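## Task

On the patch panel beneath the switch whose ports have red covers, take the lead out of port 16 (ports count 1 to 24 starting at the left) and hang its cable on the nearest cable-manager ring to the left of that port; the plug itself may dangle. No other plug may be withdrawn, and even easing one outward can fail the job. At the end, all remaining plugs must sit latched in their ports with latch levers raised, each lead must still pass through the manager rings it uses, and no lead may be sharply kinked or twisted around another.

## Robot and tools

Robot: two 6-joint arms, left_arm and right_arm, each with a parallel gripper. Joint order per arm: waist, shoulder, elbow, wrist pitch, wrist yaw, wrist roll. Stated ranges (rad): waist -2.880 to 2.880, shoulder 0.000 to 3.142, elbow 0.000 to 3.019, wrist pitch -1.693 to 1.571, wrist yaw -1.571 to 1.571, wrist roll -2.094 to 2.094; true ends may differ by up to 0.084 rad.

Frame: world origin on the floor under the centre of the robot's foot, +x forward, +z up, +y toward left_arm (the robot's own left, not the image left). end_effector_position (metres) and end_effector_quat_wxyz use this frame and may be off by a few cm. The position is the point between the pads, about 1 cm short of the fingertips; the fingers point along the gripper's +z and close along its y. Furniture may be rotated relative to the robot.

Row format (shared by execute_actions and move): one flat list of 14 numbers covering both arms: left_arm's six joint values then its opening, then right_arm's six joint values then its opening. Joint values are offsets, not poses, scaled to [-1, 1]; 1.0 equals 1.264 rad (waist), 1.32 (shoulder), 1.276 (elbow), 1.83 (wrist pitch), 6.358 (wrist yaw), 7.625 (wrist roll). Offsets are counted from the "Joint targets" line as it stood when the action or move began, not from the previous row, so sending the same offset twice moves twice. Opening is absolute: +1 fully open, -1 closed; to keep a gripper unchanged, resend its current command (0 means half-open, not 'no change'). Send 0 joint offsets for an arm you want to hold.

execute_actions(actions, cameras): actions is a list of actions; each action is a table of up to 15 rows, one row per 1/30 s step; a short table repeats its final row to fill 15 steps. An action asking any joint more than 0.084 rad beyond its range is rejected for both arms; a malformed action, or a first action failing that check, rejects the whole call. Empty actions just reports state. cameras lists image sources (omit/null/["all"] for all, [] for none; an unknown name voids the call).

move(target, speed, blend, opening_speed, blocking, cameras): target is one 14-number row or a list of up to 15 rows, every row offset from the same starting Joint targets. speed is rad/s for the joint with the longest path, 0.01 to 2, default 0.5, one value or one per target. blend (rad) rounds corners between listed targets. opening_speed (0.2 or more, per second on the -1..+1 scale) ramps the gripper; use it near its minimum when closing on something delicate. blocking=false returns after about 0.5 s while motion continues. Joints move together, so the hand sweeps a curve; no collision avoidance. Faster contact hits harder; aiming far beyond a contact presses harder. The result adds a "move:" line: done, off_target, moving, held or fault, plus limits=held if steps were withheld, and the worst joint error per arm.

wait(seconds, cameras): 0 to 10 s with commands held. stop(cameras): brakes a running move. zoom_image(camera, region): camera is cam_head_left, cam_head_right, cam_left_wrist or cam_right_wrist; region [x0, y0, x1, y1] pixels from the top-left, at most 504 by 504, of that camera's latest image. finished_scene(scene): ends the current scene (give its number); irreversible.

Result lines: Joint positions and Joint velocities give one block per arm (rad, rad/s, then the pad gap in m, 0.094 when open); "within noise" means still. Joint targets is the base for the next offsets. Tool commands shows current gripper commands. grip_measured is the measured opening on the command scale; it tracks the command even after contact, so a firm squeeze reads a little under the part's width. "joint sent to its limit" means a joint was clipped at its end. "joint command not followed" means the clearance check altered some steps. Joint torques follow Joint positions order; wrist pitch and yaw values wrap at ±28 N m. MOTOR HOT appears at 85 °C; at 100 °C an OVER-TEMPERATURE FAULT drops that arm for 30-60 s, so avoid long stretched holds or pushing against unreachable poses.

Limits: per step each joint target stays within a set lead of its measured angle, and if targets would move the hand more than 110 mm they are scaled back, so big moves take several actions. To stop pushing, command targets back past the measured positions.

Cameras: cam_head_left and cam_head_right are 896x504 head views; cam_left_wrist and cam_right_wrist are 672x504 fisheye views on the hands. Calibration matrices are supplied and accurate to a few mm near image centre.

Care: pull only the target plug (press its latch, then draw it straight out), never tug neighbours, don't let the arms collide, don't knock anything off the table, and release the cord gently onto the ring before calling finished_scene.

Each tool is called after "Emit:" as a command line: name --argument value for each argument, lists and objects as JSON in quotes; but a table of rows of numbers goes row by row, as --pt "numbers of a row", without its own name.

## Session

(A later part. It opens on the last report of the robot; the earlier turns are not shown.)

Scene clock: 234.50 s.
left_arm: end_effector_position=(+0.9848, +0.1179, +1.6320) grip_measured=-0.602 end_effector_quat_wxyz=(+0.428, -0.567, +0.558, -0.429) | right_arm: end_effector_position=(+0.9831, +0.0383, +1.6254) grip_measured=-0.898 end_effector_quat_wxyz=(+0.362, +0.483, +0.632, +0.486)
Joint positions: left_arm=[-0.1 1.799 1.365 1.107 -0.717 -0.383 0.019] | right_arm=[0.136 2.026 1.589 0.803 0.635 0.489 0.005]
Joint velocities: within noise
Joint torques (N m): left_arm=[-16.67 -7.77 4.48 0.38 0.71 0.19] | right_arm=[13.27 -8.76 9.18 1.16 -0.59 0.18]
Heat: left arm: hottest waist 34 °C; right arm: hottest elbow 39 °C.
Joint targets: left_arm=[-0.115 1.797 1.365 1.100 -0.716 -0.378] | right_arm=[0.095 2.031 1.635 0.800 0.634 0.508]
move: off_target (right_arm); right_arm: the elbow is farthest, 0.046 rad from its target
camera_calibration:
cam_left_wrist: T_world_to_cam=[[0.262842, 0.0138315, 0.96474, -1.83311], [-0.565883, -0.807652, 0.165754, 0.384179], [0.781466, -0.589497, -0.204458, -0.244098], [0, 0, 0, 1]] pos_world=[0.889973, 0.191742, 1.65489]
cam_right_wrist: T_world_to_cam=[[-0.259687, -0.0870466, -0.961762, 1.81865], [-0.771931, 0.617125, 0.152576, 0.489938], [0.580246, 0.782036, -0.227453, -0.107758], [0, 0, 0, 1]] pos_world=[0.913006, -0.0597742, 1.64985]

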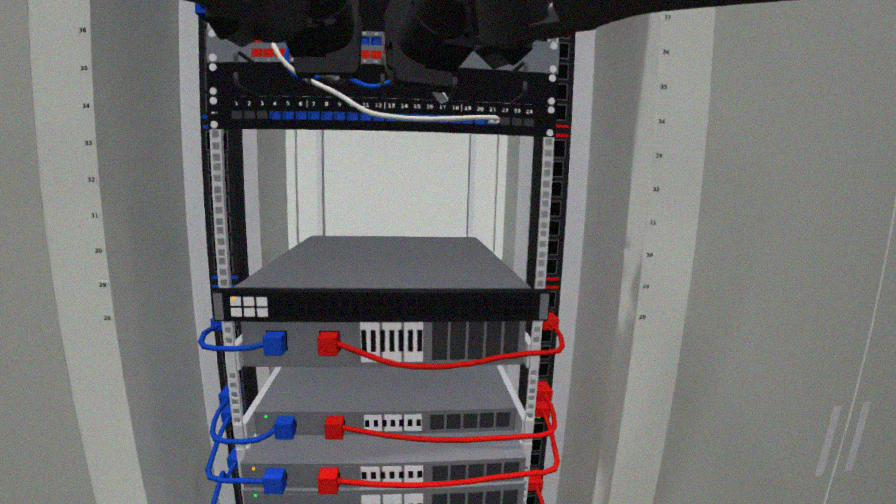

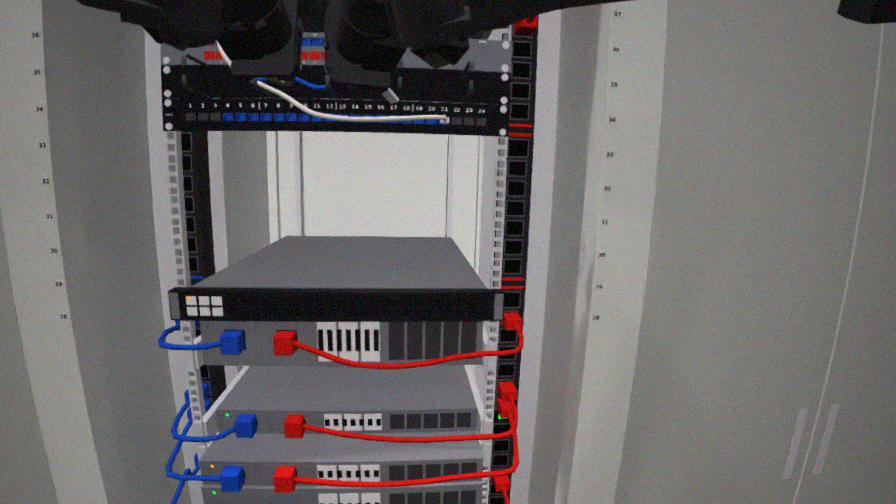

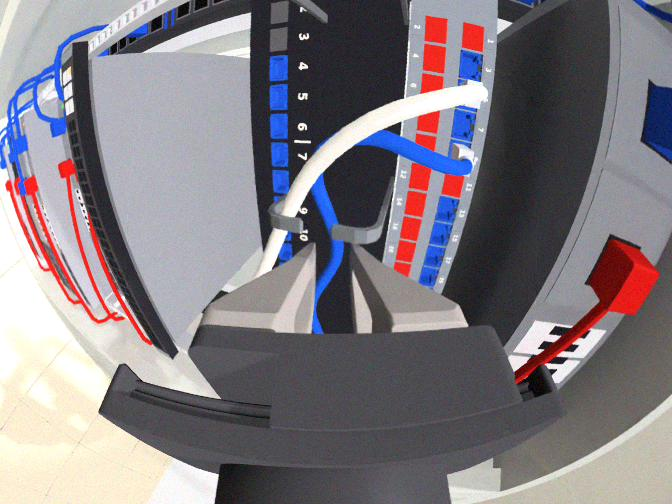

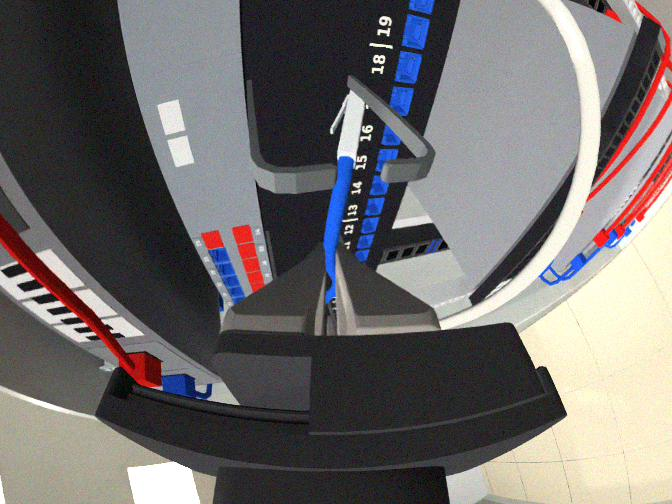

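Emit:
move --pt "-0.0395 -0.042 -0.0964 0.0661 -0.0052 0.0056 -0.6 0 0 0 0 0 0 -0.97" --speed 0.08 --cameras '["cam_right_wrist","cam_head_right","cam_head_left","cam_left_wrist"]'

Emit:
zoom_image --camera "cam_left_wrist" --region '[230, 130, 430, 330]'

Emit:
zoom_image --camera "cam_head_right" --region '[290, 50, 410, 110]'

Scene clock: 236.87 s.
left_arm: end_effector_position=(+0.9443, +0.1244, +1.6337) grip_measured=-0.602 end_effector_quat_wxyz=(+0.430, -0.566, +0.560, -0.425) | right_arm: end_effector_position=(+0.9831, +0.0383, +1.6254) grip_measured=-0.898 end_effector_quat_wxyz=(+0.362, +0.483, +0.632, +0.486)
Joint positions: left_arm=[-0.133 1.757 1.242 1.21 -0.747 -0.344 0.019] | right_arm=[0.136 2.026 1.589 0.803 0.635 0.489 0.005]
Joint velocities: within noise
Joint torques (N m): left_arm=[-17.03 -8 4.45 0.96 0.56 0.26] | right_arm=[13.27 -8.94 9.09 1.26 -0.63 0.2]
Heat: left arm: hottest waist 34 °C; right arm: hottest elbow 39 °C.
Joint targets: left_arm=[-0.165 1.742 1.242 1.221 -0.749 -0.336] | right_arm=[0.095 2.031 1.635 0.800 0.634 0.508]
move: off_target (right_arm); right_arm: the elbow is farthest, 0.046 rad from its target
camera_calibration:
cam_left_wrist: T_world_to_cam=[[0.266131, 0.00393207, 0.963929, -1.8247], [-0.565418, -0.809254, 0.159407, 0.37634], [0.78069, -0.587446, -0.213144, -0.193641], [0, 0, 0, 1]] pos_world=[0.849571, 0.197976, 1.65761]
cam_right_wrist: T_world_to_cam=[[-0.259687, -0.0870466, -0.961762, 1.81865], [-0.771931, 0.617125, 0.152576, 0.489938], [0.580246, 0.782036, -0.227453, -0.107758], [0, 0, 0, 1]] pos_world=[0.913006, -0.0597742, 1.64985]

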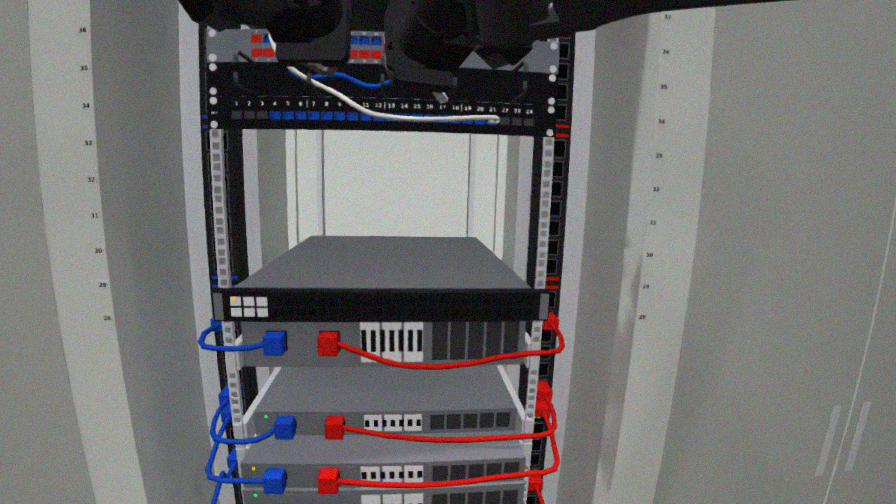

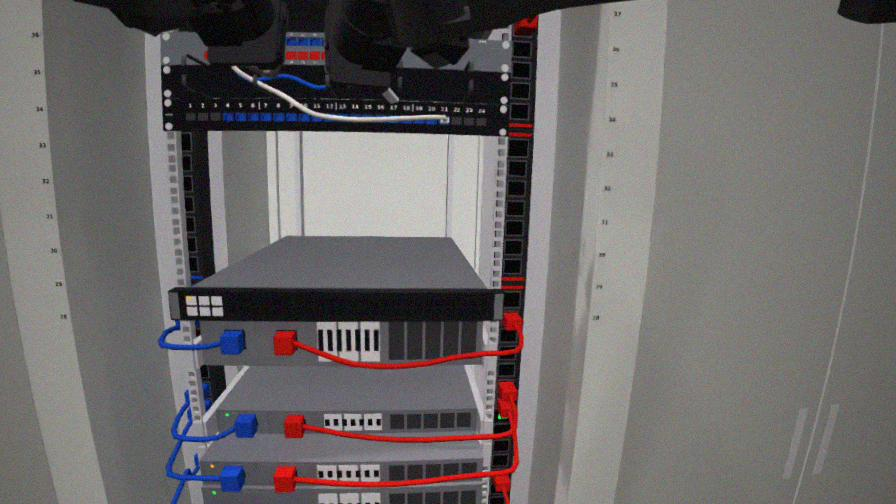

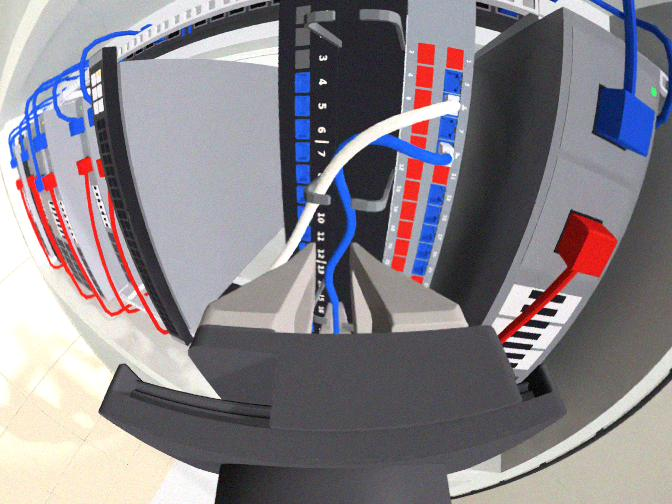

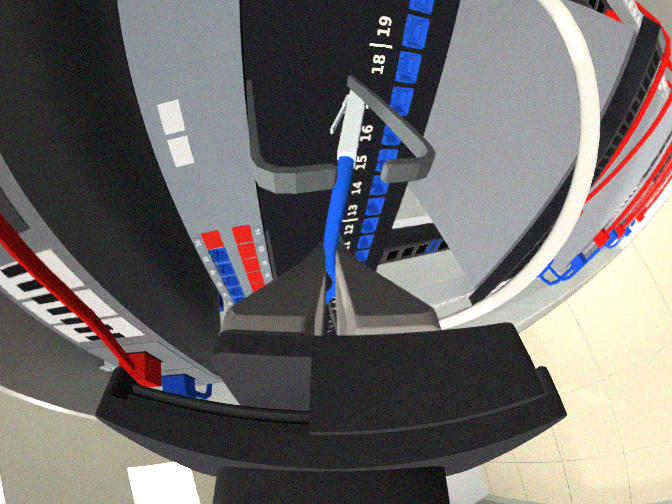

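Scaled by 2.520 from the camera's 672x504 image, which has a finer 960x720 frame.

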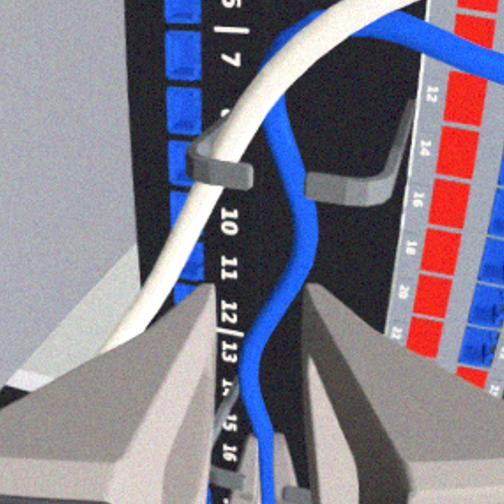

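Scaled by 4.200 from the camera's 896x504 image, which has a finer 1280x720 frame.

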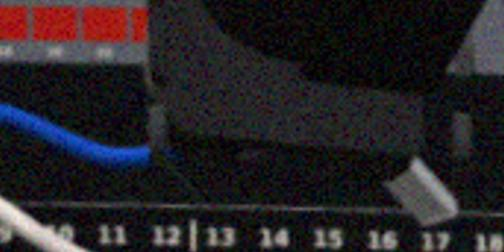

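Emit:
move --pt "0 0 0 0 0 0 -0.6 0 0 0 0 0 0 -0.5" --opening_speed 0.25 --cameras '["cam_right_wrist","cam_head_right","cam_head_left","cam_left_wrist"]'

Emit:
zoom_image --camera "cam_left_wrist" --region '[230, 130, 430, 340]'

Emit:
zoom_image --camera "cam_head_right" --region '[250, 50, 410, 130]'

Emit:
zoom_image --camera "cam_right_wrist" --region '[230, 80, 430, 330]'

Scene clock: 239.43 s.
left_arm: end_effector_position=(+0.9443, +0.1244, +1.6337) grip_measured=-0.602 end_effector_quat_wxyz=(+0.430, -0.565, +0.561, -0.425) | right_arm: end_effector_position=(+0.9933, +0.0301, +1.6170) grip_measured=-0.502 end_effector_quat_wxyz=(+0.365, +0.491, +0.629, +0.480)
Joint positions: left_arm=[-0.133 1.757 1.242 1.21 -0.747 -0.343 0.019] | right_arm=[0.119 2.026 1.602 0.803 0.636 0.494 0.023]
Joint velocities: within noise
Joint torques (N m): left_arm=[-17.03 -8 4.41 0.96 0.56 0.21] | right_arm=[14.1 -9 8.02 1.14 -0.62 0.12]
Heat: left arm: hottest waist 34 °C; right arm: hottest elbow 39 °C.
Joint targets: left_arm=[-0.165 1.742 1.242 1.221 -0.749 -0.335] | right_arm=[0.095 2.031 1.636 0.800 0.634 0.508]
move: done
camera_calibration:
cam_left_wrist: T_world_to_cam=[[0.266143, 0.00278771, 0.96393, -1.82457], [-0.565664, -0.809256, 0.158521, 0.37802], [0.780508, -0.58745, -0.213801, -0.192396], [0, 0, 0, 1]] pos_world=[0.849594, 0.197979, 1.6577]
cam_right_wrist: T_world_to_cam=[[-0.269503, -0.0827997, -0.959433, 1.81839], [-0.75745, 0.633462, 0.158098, 0.480406], [0.594674, 0.769331, -0.233436, -0.113483], [0, 0, 0, 1]] pos_world=[0.92143, -0.0664511, 1.64218]

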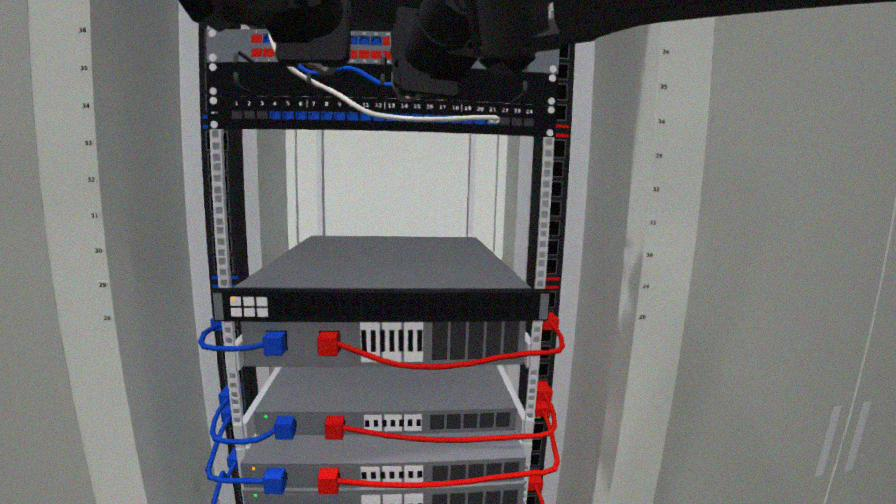

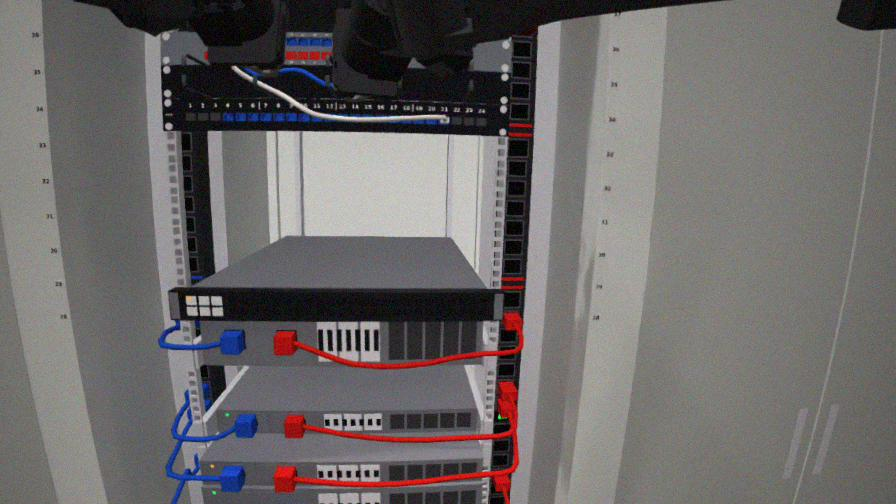

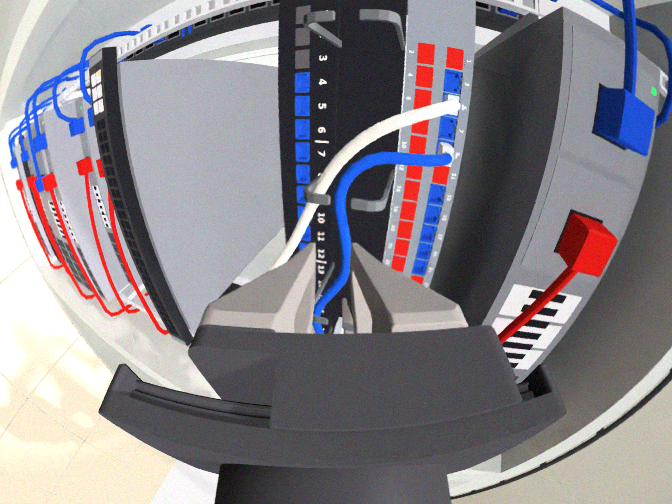

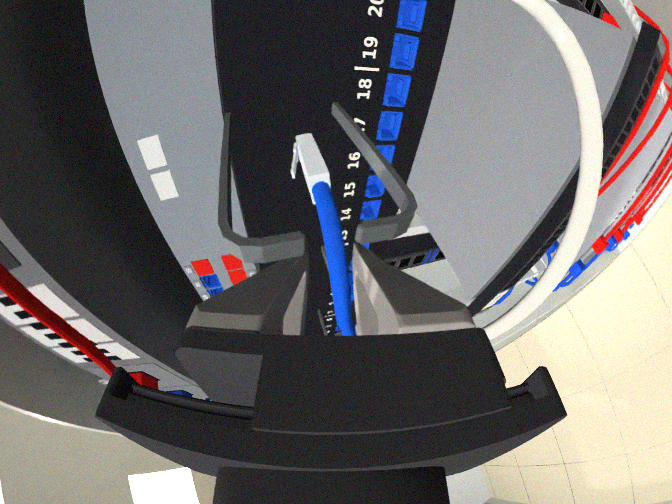

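Scaled by 2.400 from the camera's 672x504 image, which has a finer 960x720 frame.

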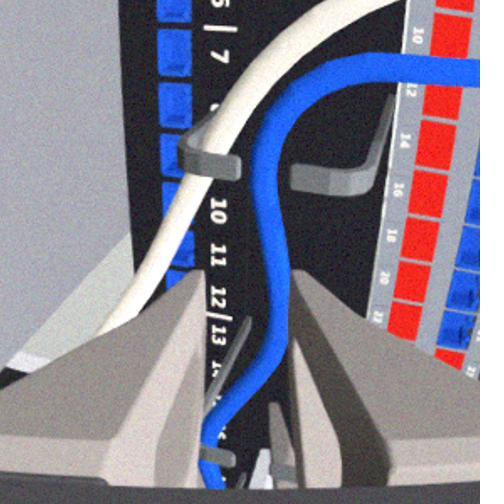

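Scaled by 3.150 from the camera's 896x504 image, which has a finer 1280x720 frame.

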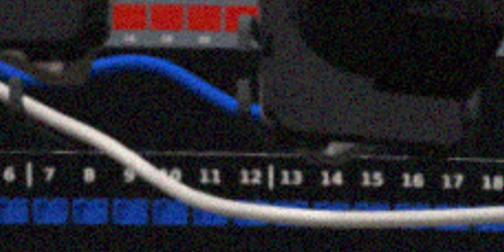

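Scaled by 2.016 from the camera's 672x504 image, which has a finer 960x720 frame.

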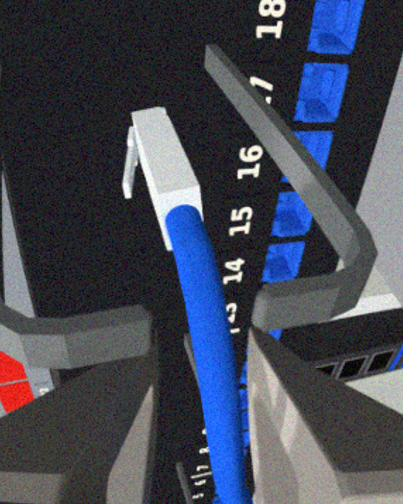

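Emit:
zoom_image --camera "cam_left_wrist" --region '[300, 260, 370, 340]'

Emit:
zoom_image --camera "cam_left_wrist" --region '[290, 160, 370, 250]'

Emit:
zoom_image --camera "cam_head_right" --region '[300, 50, 360, 110]'

Emit:
zoom_image --camera "cam_head_left" --region '[290, 40, 410, 110]'

Scaled by 6.300 from the camera's 672x504 image, which has a finer 960x720 frame.

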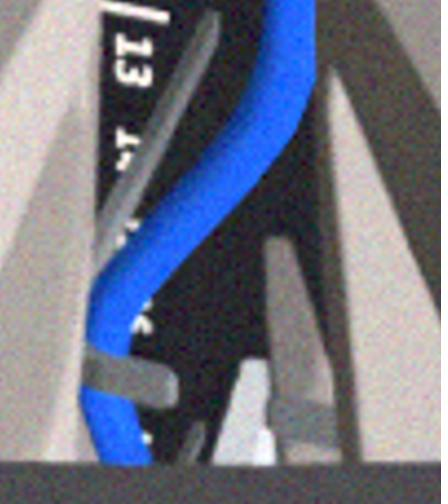

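Scaled by 5.600 from the camera's 672x504 image, which has a finer 960x720 frame.

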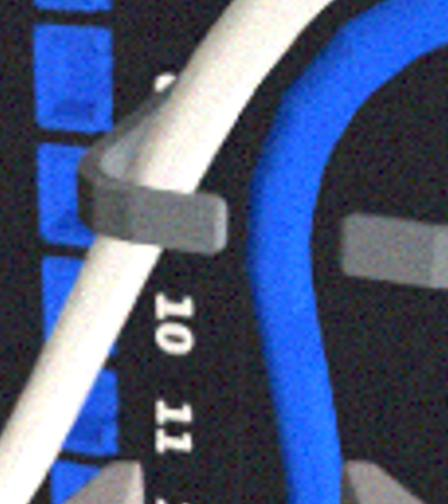

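Scaled by 8.400 from the camera's 896x504 image, which has a finer 1280x720 frame.

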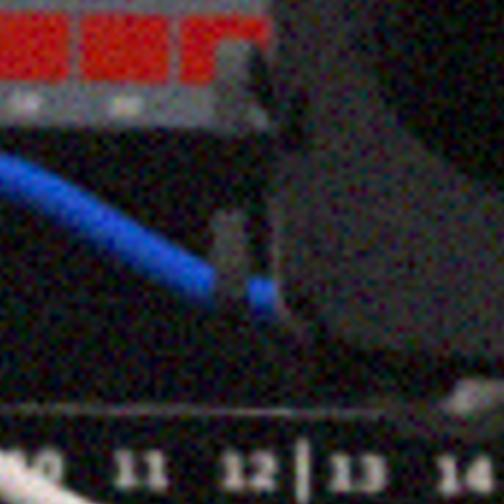

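Scaled by 4.200 from the camera's 896x504 image, which has a finer 1280x720 frame.

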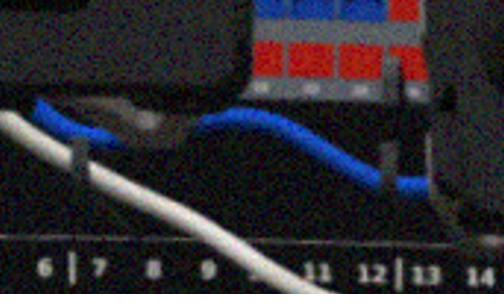

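Emit:
move --pt "0 0 0 0 0 0 -0.6 0.0396 0 -0.0219 0 0 0 -0.4" --pt "0 0 0 0 0 0 -0.6 0.0847 -0.0674 -0.1779 0.0814 0.0053 -0.006 -0.4" --speed 0.1 --cameras '["cam_right_wrist","cam_head_right","cam_head_left","cam_left_wrist"]'

Emit:
zoom_image --camera "cam_left_wrist" --region '[290, 140, 370, 340]'

Emit:
zoom_image --camera "cam_head_right" --region '[250, 50, 410, 130]'

Emit:
zoom_image --camera "cam_right_wrist" --region '[230, 80, 430, 330]'

Scene clock: 246.63 s.
left_arm: end_effector_position=(+0.9443, +0.1244, +1.6337) grip_measured=-0.602 end_effector_quat_wxyz=(+0.430, -0.565, +0.561, -0.425) | right_arm: end_effector_position=(+0.9337, +0.0217, +1.6294) grip_measured=-0.402 end_effector_quat_wxyz=(+0.363, +0.488, +0.625, +0.488)
Joint positions: left_arm=[-0.133 1.757 1.242 1.21 -0.747 -0.343 0.019] | right_arm=[0.172 1.958 1.41 0.938 0.666 0.478 0.028]
Joint velocities: within noise
Joint torques (N m): left_arm=[-17.03 -8.06 4.41 0.96 0.56 0.21] | right_arm=[17.38 -9.29 5.19 1.46 -0.52 -0.13]
Heat: left arm: hottest waist 35 °C; right arm: hottest elbow 39 °C.
Joint targets: left_arm=[-0.165 1.742 1.242 1.221 -0.749 -0.336] | right_arm=[0.202 1.942 1.408 0.949 0.668 0.462]
move: done
camera_calibration:
cam_left_wrist: T_world_to_cam=[[0.266143, 0.00278771, 0.96393, -1.82457], [-0.565664, -0.809256, 0.158521, 0.37802], [0.780508, -0.58745, -0.213801, -0.192396], [0, 0, 0, 1]] pos_world=[0.849594, 0.197979, 1.6577]
cam_right_wrist: T_world_to_cam=[[-0.257168, -0.0718094, -0.963695, 1.80873], [-0.764801, 0.624708, 0.157542, 0.446602], [0.590715, 0.77755, -0.215574, -0.0942463], [0, 0, 0, 1]] pos_world=[0.86238, -0.0758313, 1.65239]

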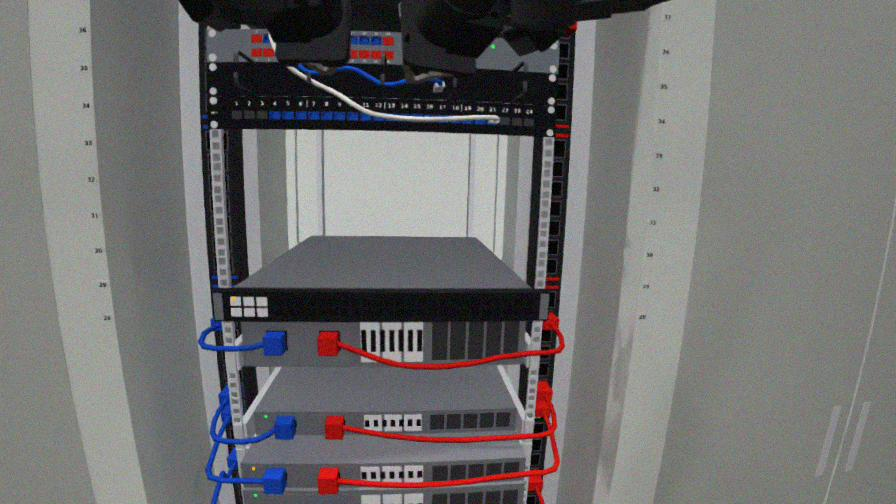

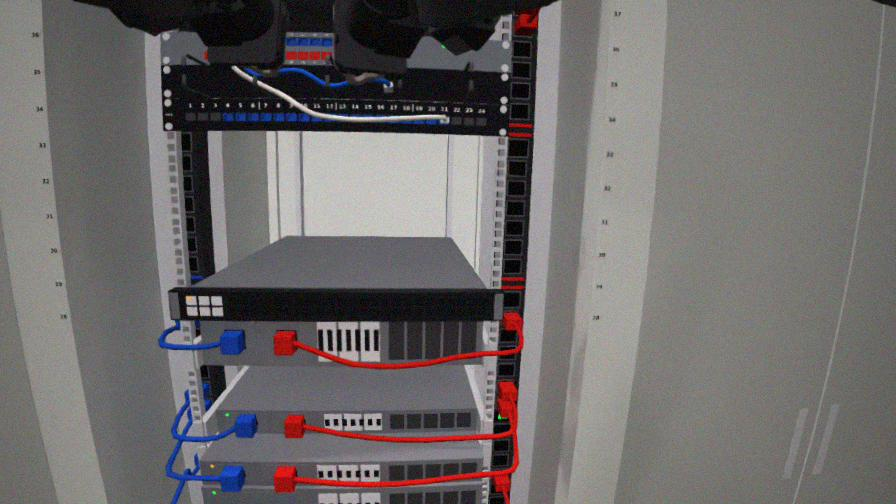

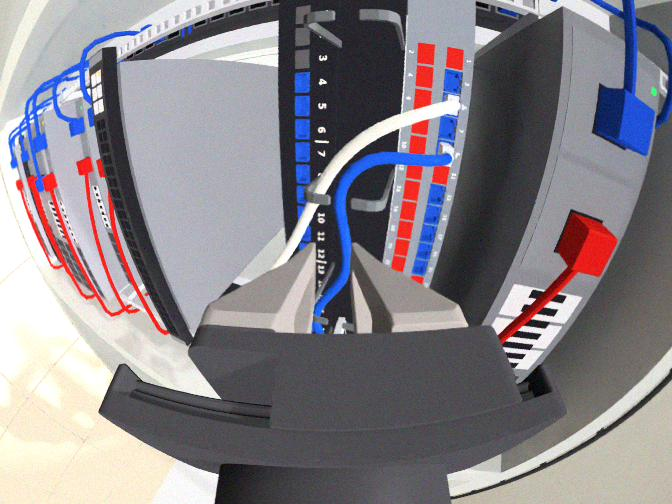

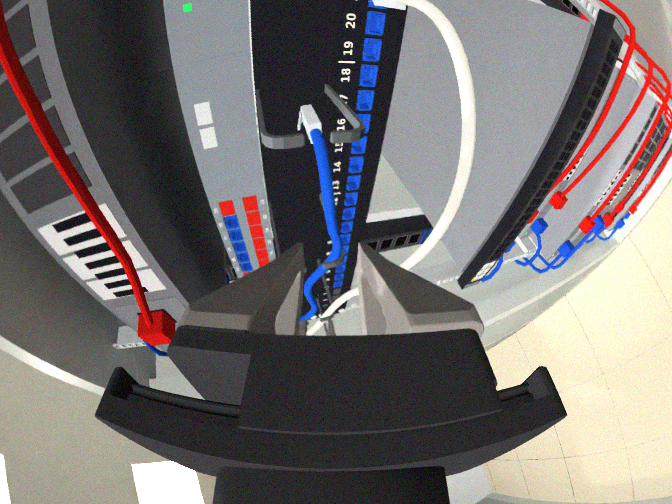

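Scaled by 2.520 from the camera's 672x504 image, which has a finer 960x720 frame.

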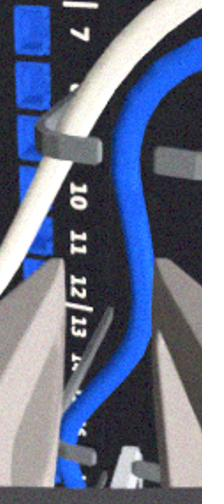

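Scaled by 3.150 from the camera's 896x504 image, which has a finer 1280x720 frame.

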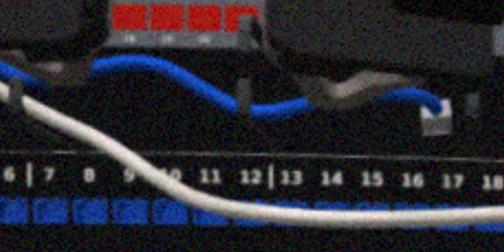

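Scaled by 2.016 from the camera's 672x504 image, which has a finer 960x720 frame.

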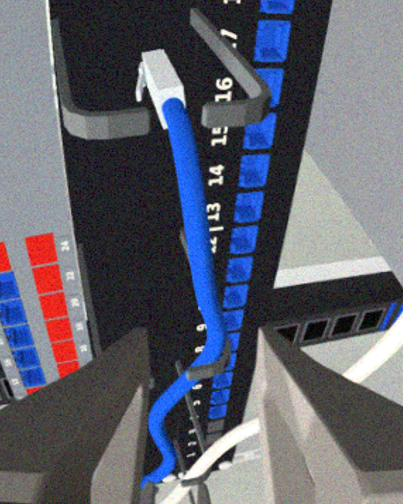

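Emit:
move --pt "0 0 0 0 0 0 -0.5 0.1036 0.0568 0.0047 0.2115 0.0739 -0.0252 -0.4" --pt "-0.0316 0.0091 -0.0697 0.0814 -0.0087 0.0104 -0.5 0.1036 0.0568 0.0047 0.2115 0.0739 -0.0252 -0.4" --pt "-0.1123 -0.2197 -0.163 -0.2186 -0.048 -0.017 -0.5 0.1036 0.0568 0.0047 0.2115 0.0739 -0.0252 -0.4" --speed 0.25

Emit:
zoom_image --camera "cam_left_wrist" --region '[280, 100, 480, 330]'

Emit:
zoom_image --camera "cam_head_right" --region '[180, 30, 350, 130]'

Emit:
zoom_image --camera "cam_right_wrist" --region '[230, 100, 400, 330]'

Scene clock: 253.10 s.
left_arm: end_effector_position=(+0.8608, +0.1744, +1.6594) grip_measured=-0.502 end_effector_quat_wxyz=(+0.325, -0.563, +0.660, -0.377) | right_arm: end_effector_position=(+0.8707, -0.0163, +1.6516) grip_measured=-0.402 end_effector_quat_wxyz=(+0.347, +0.632, +0.597, +0.352)
Joint positions: left_arm=[-0.28 1.458 1.034 0.829 -1.052 -0.457 0.023] | right_arm=[0.306 2.004 1.41 1.329 1.136 0.285 0.028]
Joint velocities: within noise
Joint torques (N m): left_arm=[-13.16 -3.02 5.04 0.29 0.45 0] | right_arm=[17.03 -6.24 5.63 1.03 -0.47 -0.14]
Heat: left arm: hottest waist 35 °C; right arm: hottest elbow 39 °C.
Joint targets: left_arm=[-0.307 1.452 1.034 0.821 -1.054 -0.465] | right_arm=[0.333 2.017 1.414 1.336 1.138 0.271]
move: done
camera_calibration:
cam_left_wrist: T_world_to_cam=[[0.496854, -0.0784523, 0.864281, -1.84631], [-0.631748, -0.71551, 0.298228, 0.175856], [0.595005, -0.694183, -0.405066, 0.403311], [0, 0, 0, 1]] pos_world=[0.78847, 0.260951, 1.70665]
cam_right_wrist: T_world_to_cam=[[-0.518936, 0.022566, -0.854515, 1.86031], [-0.484285, 0.815987, 0.315648, -0.0836588], [0.704396, 0.57763, -0.412516, 0.200316], [0, 0, 0, 1]] pos_world=[0.783766, -0.0894238, 1.69871]

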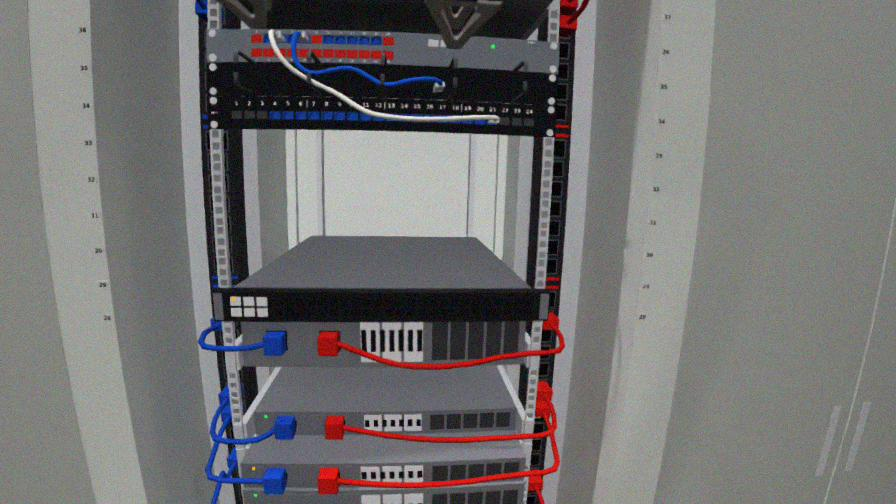

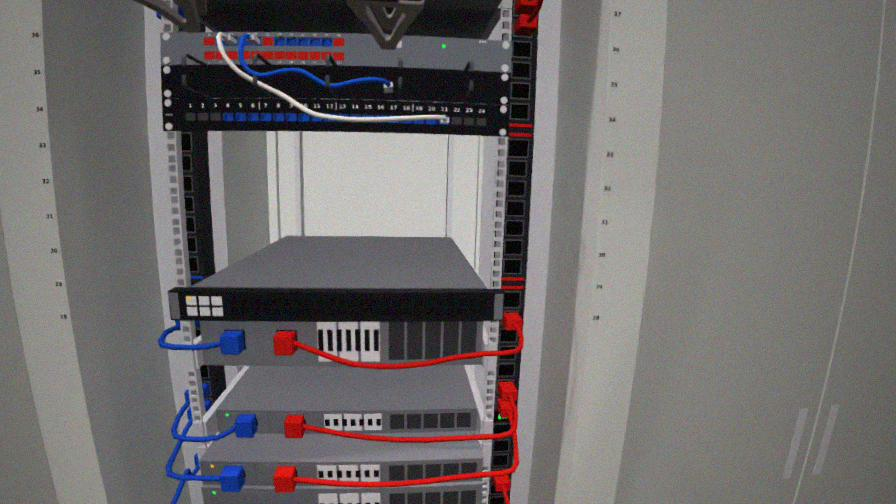

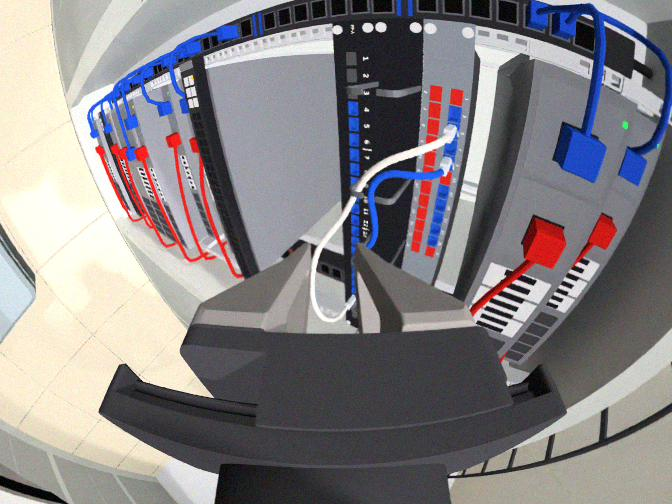

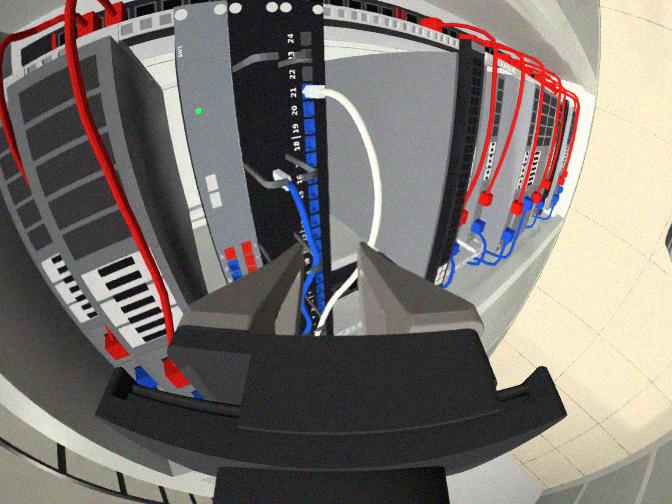

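Scaled by 2.191 from the camera's 672x504 image, which has a finer 960x720 frame.

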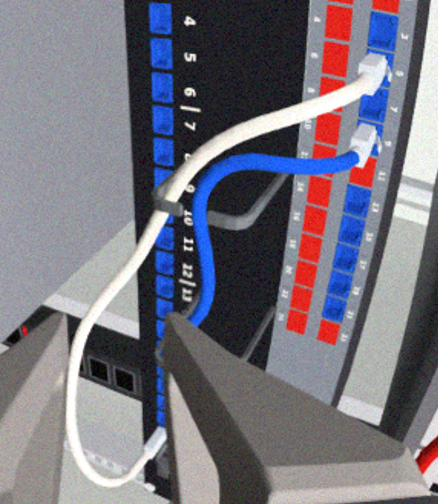

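Scaled by 2.965 from the camera's 896x504 image, which has a finer 1280x720 frame.

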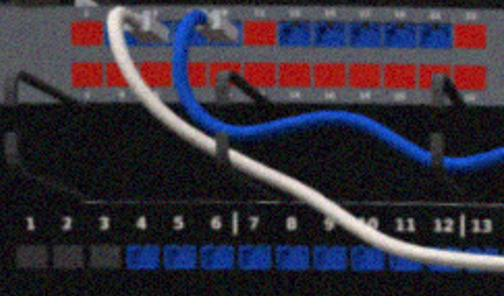

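Scaled by 2.191 from the camera's 672x504 image, which has a finer 960x720 frame.

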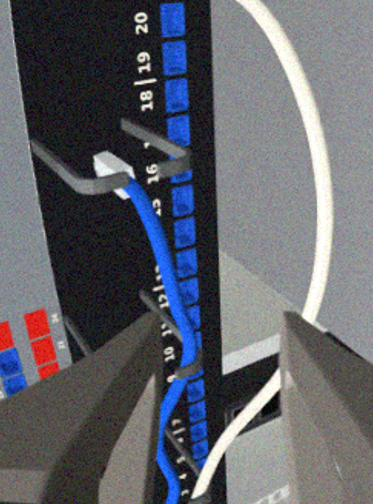

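Emit:
zoom_image --camera "cam_head_right" --region '[235, 50, 275, 90]'

Emit:
zoom_image --camera "cam_head_left" --region '[290, 50, 330, 90]'

Emit:
zoom_image --camera "cam_left_wrist" --region '[340, 150, 420, 250]'

Emit:
zoom_image --camera "cam_head_right" --region '[310, 50, 410, 110]'

Scaled by 12.600 from the camera's 896x504 image, which has a finer 1280x720 frame.

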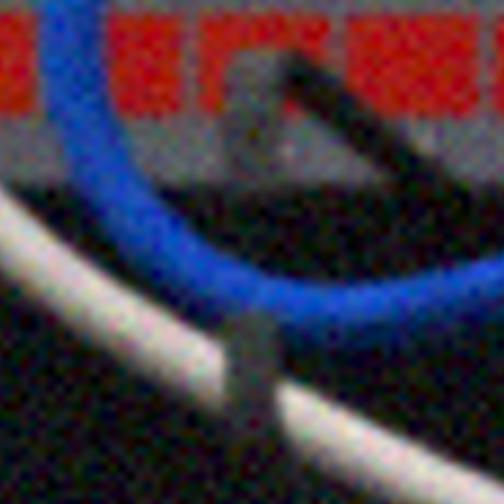

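Scaled by 12.600 from the camera's 896x504 image, which has a finer 1280x720 frame.

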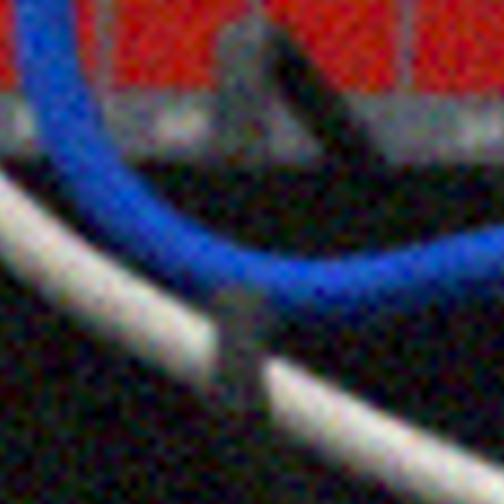

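Scaled by 5.040 from the camera's 672x504 image, which has a finer 960x720 frame.

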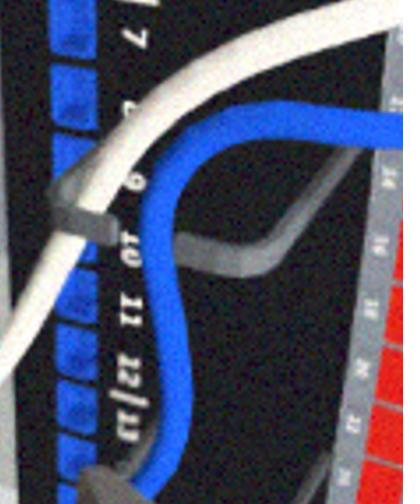

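Scaled by 5.040 from the camera's 896x504 image, which has a finer 1280x720 frame.

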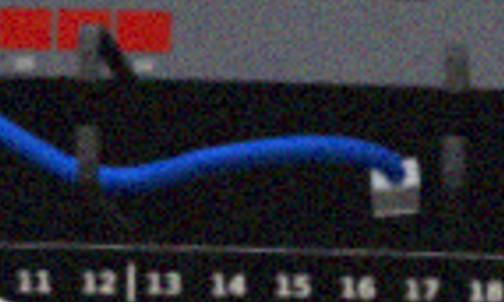

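Emit:
zoom_image --camera "cam_right_wrist" --region '[270, 60, 350, 140]'

Emit:
zoom_image --camera "cam_left_wrist" --region '[420, 100, 490, 190]'

Emit:
zoom_image --camera "cam_right_wrist" --region '[240, 130, 340, 230]'

Scaled by 6.300 from the camera's 672x504 image, which has a finer 960x720 frame.

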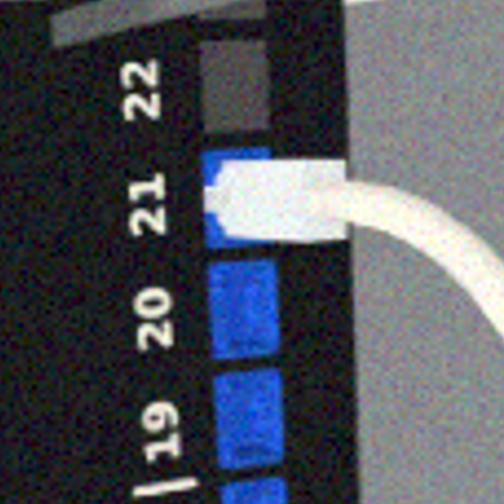

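Scaled by 5.600 from the camera's 672x504 image, which has a finer 960x720 frame.

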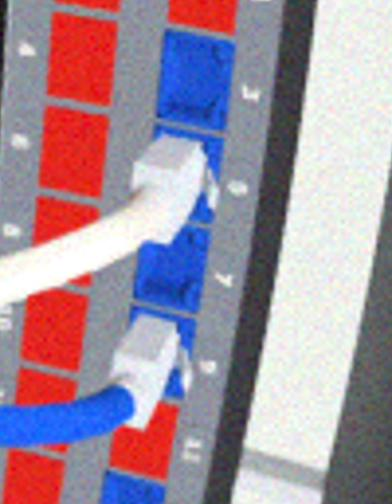

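Scaled by 5.040 from the camera's 672x504 image, which has a finer 960x720 frame.

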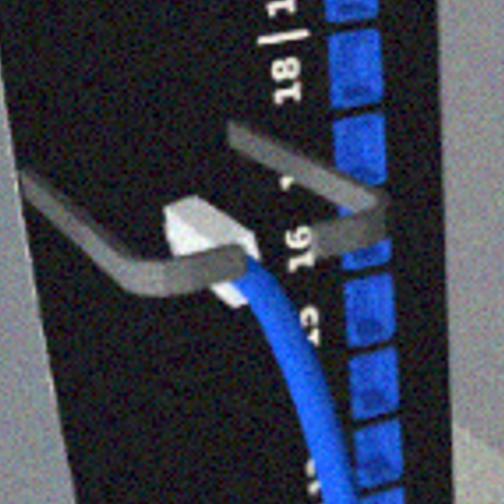

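Emit:
finished_scene --scene 1

The scene is finished: the task was done.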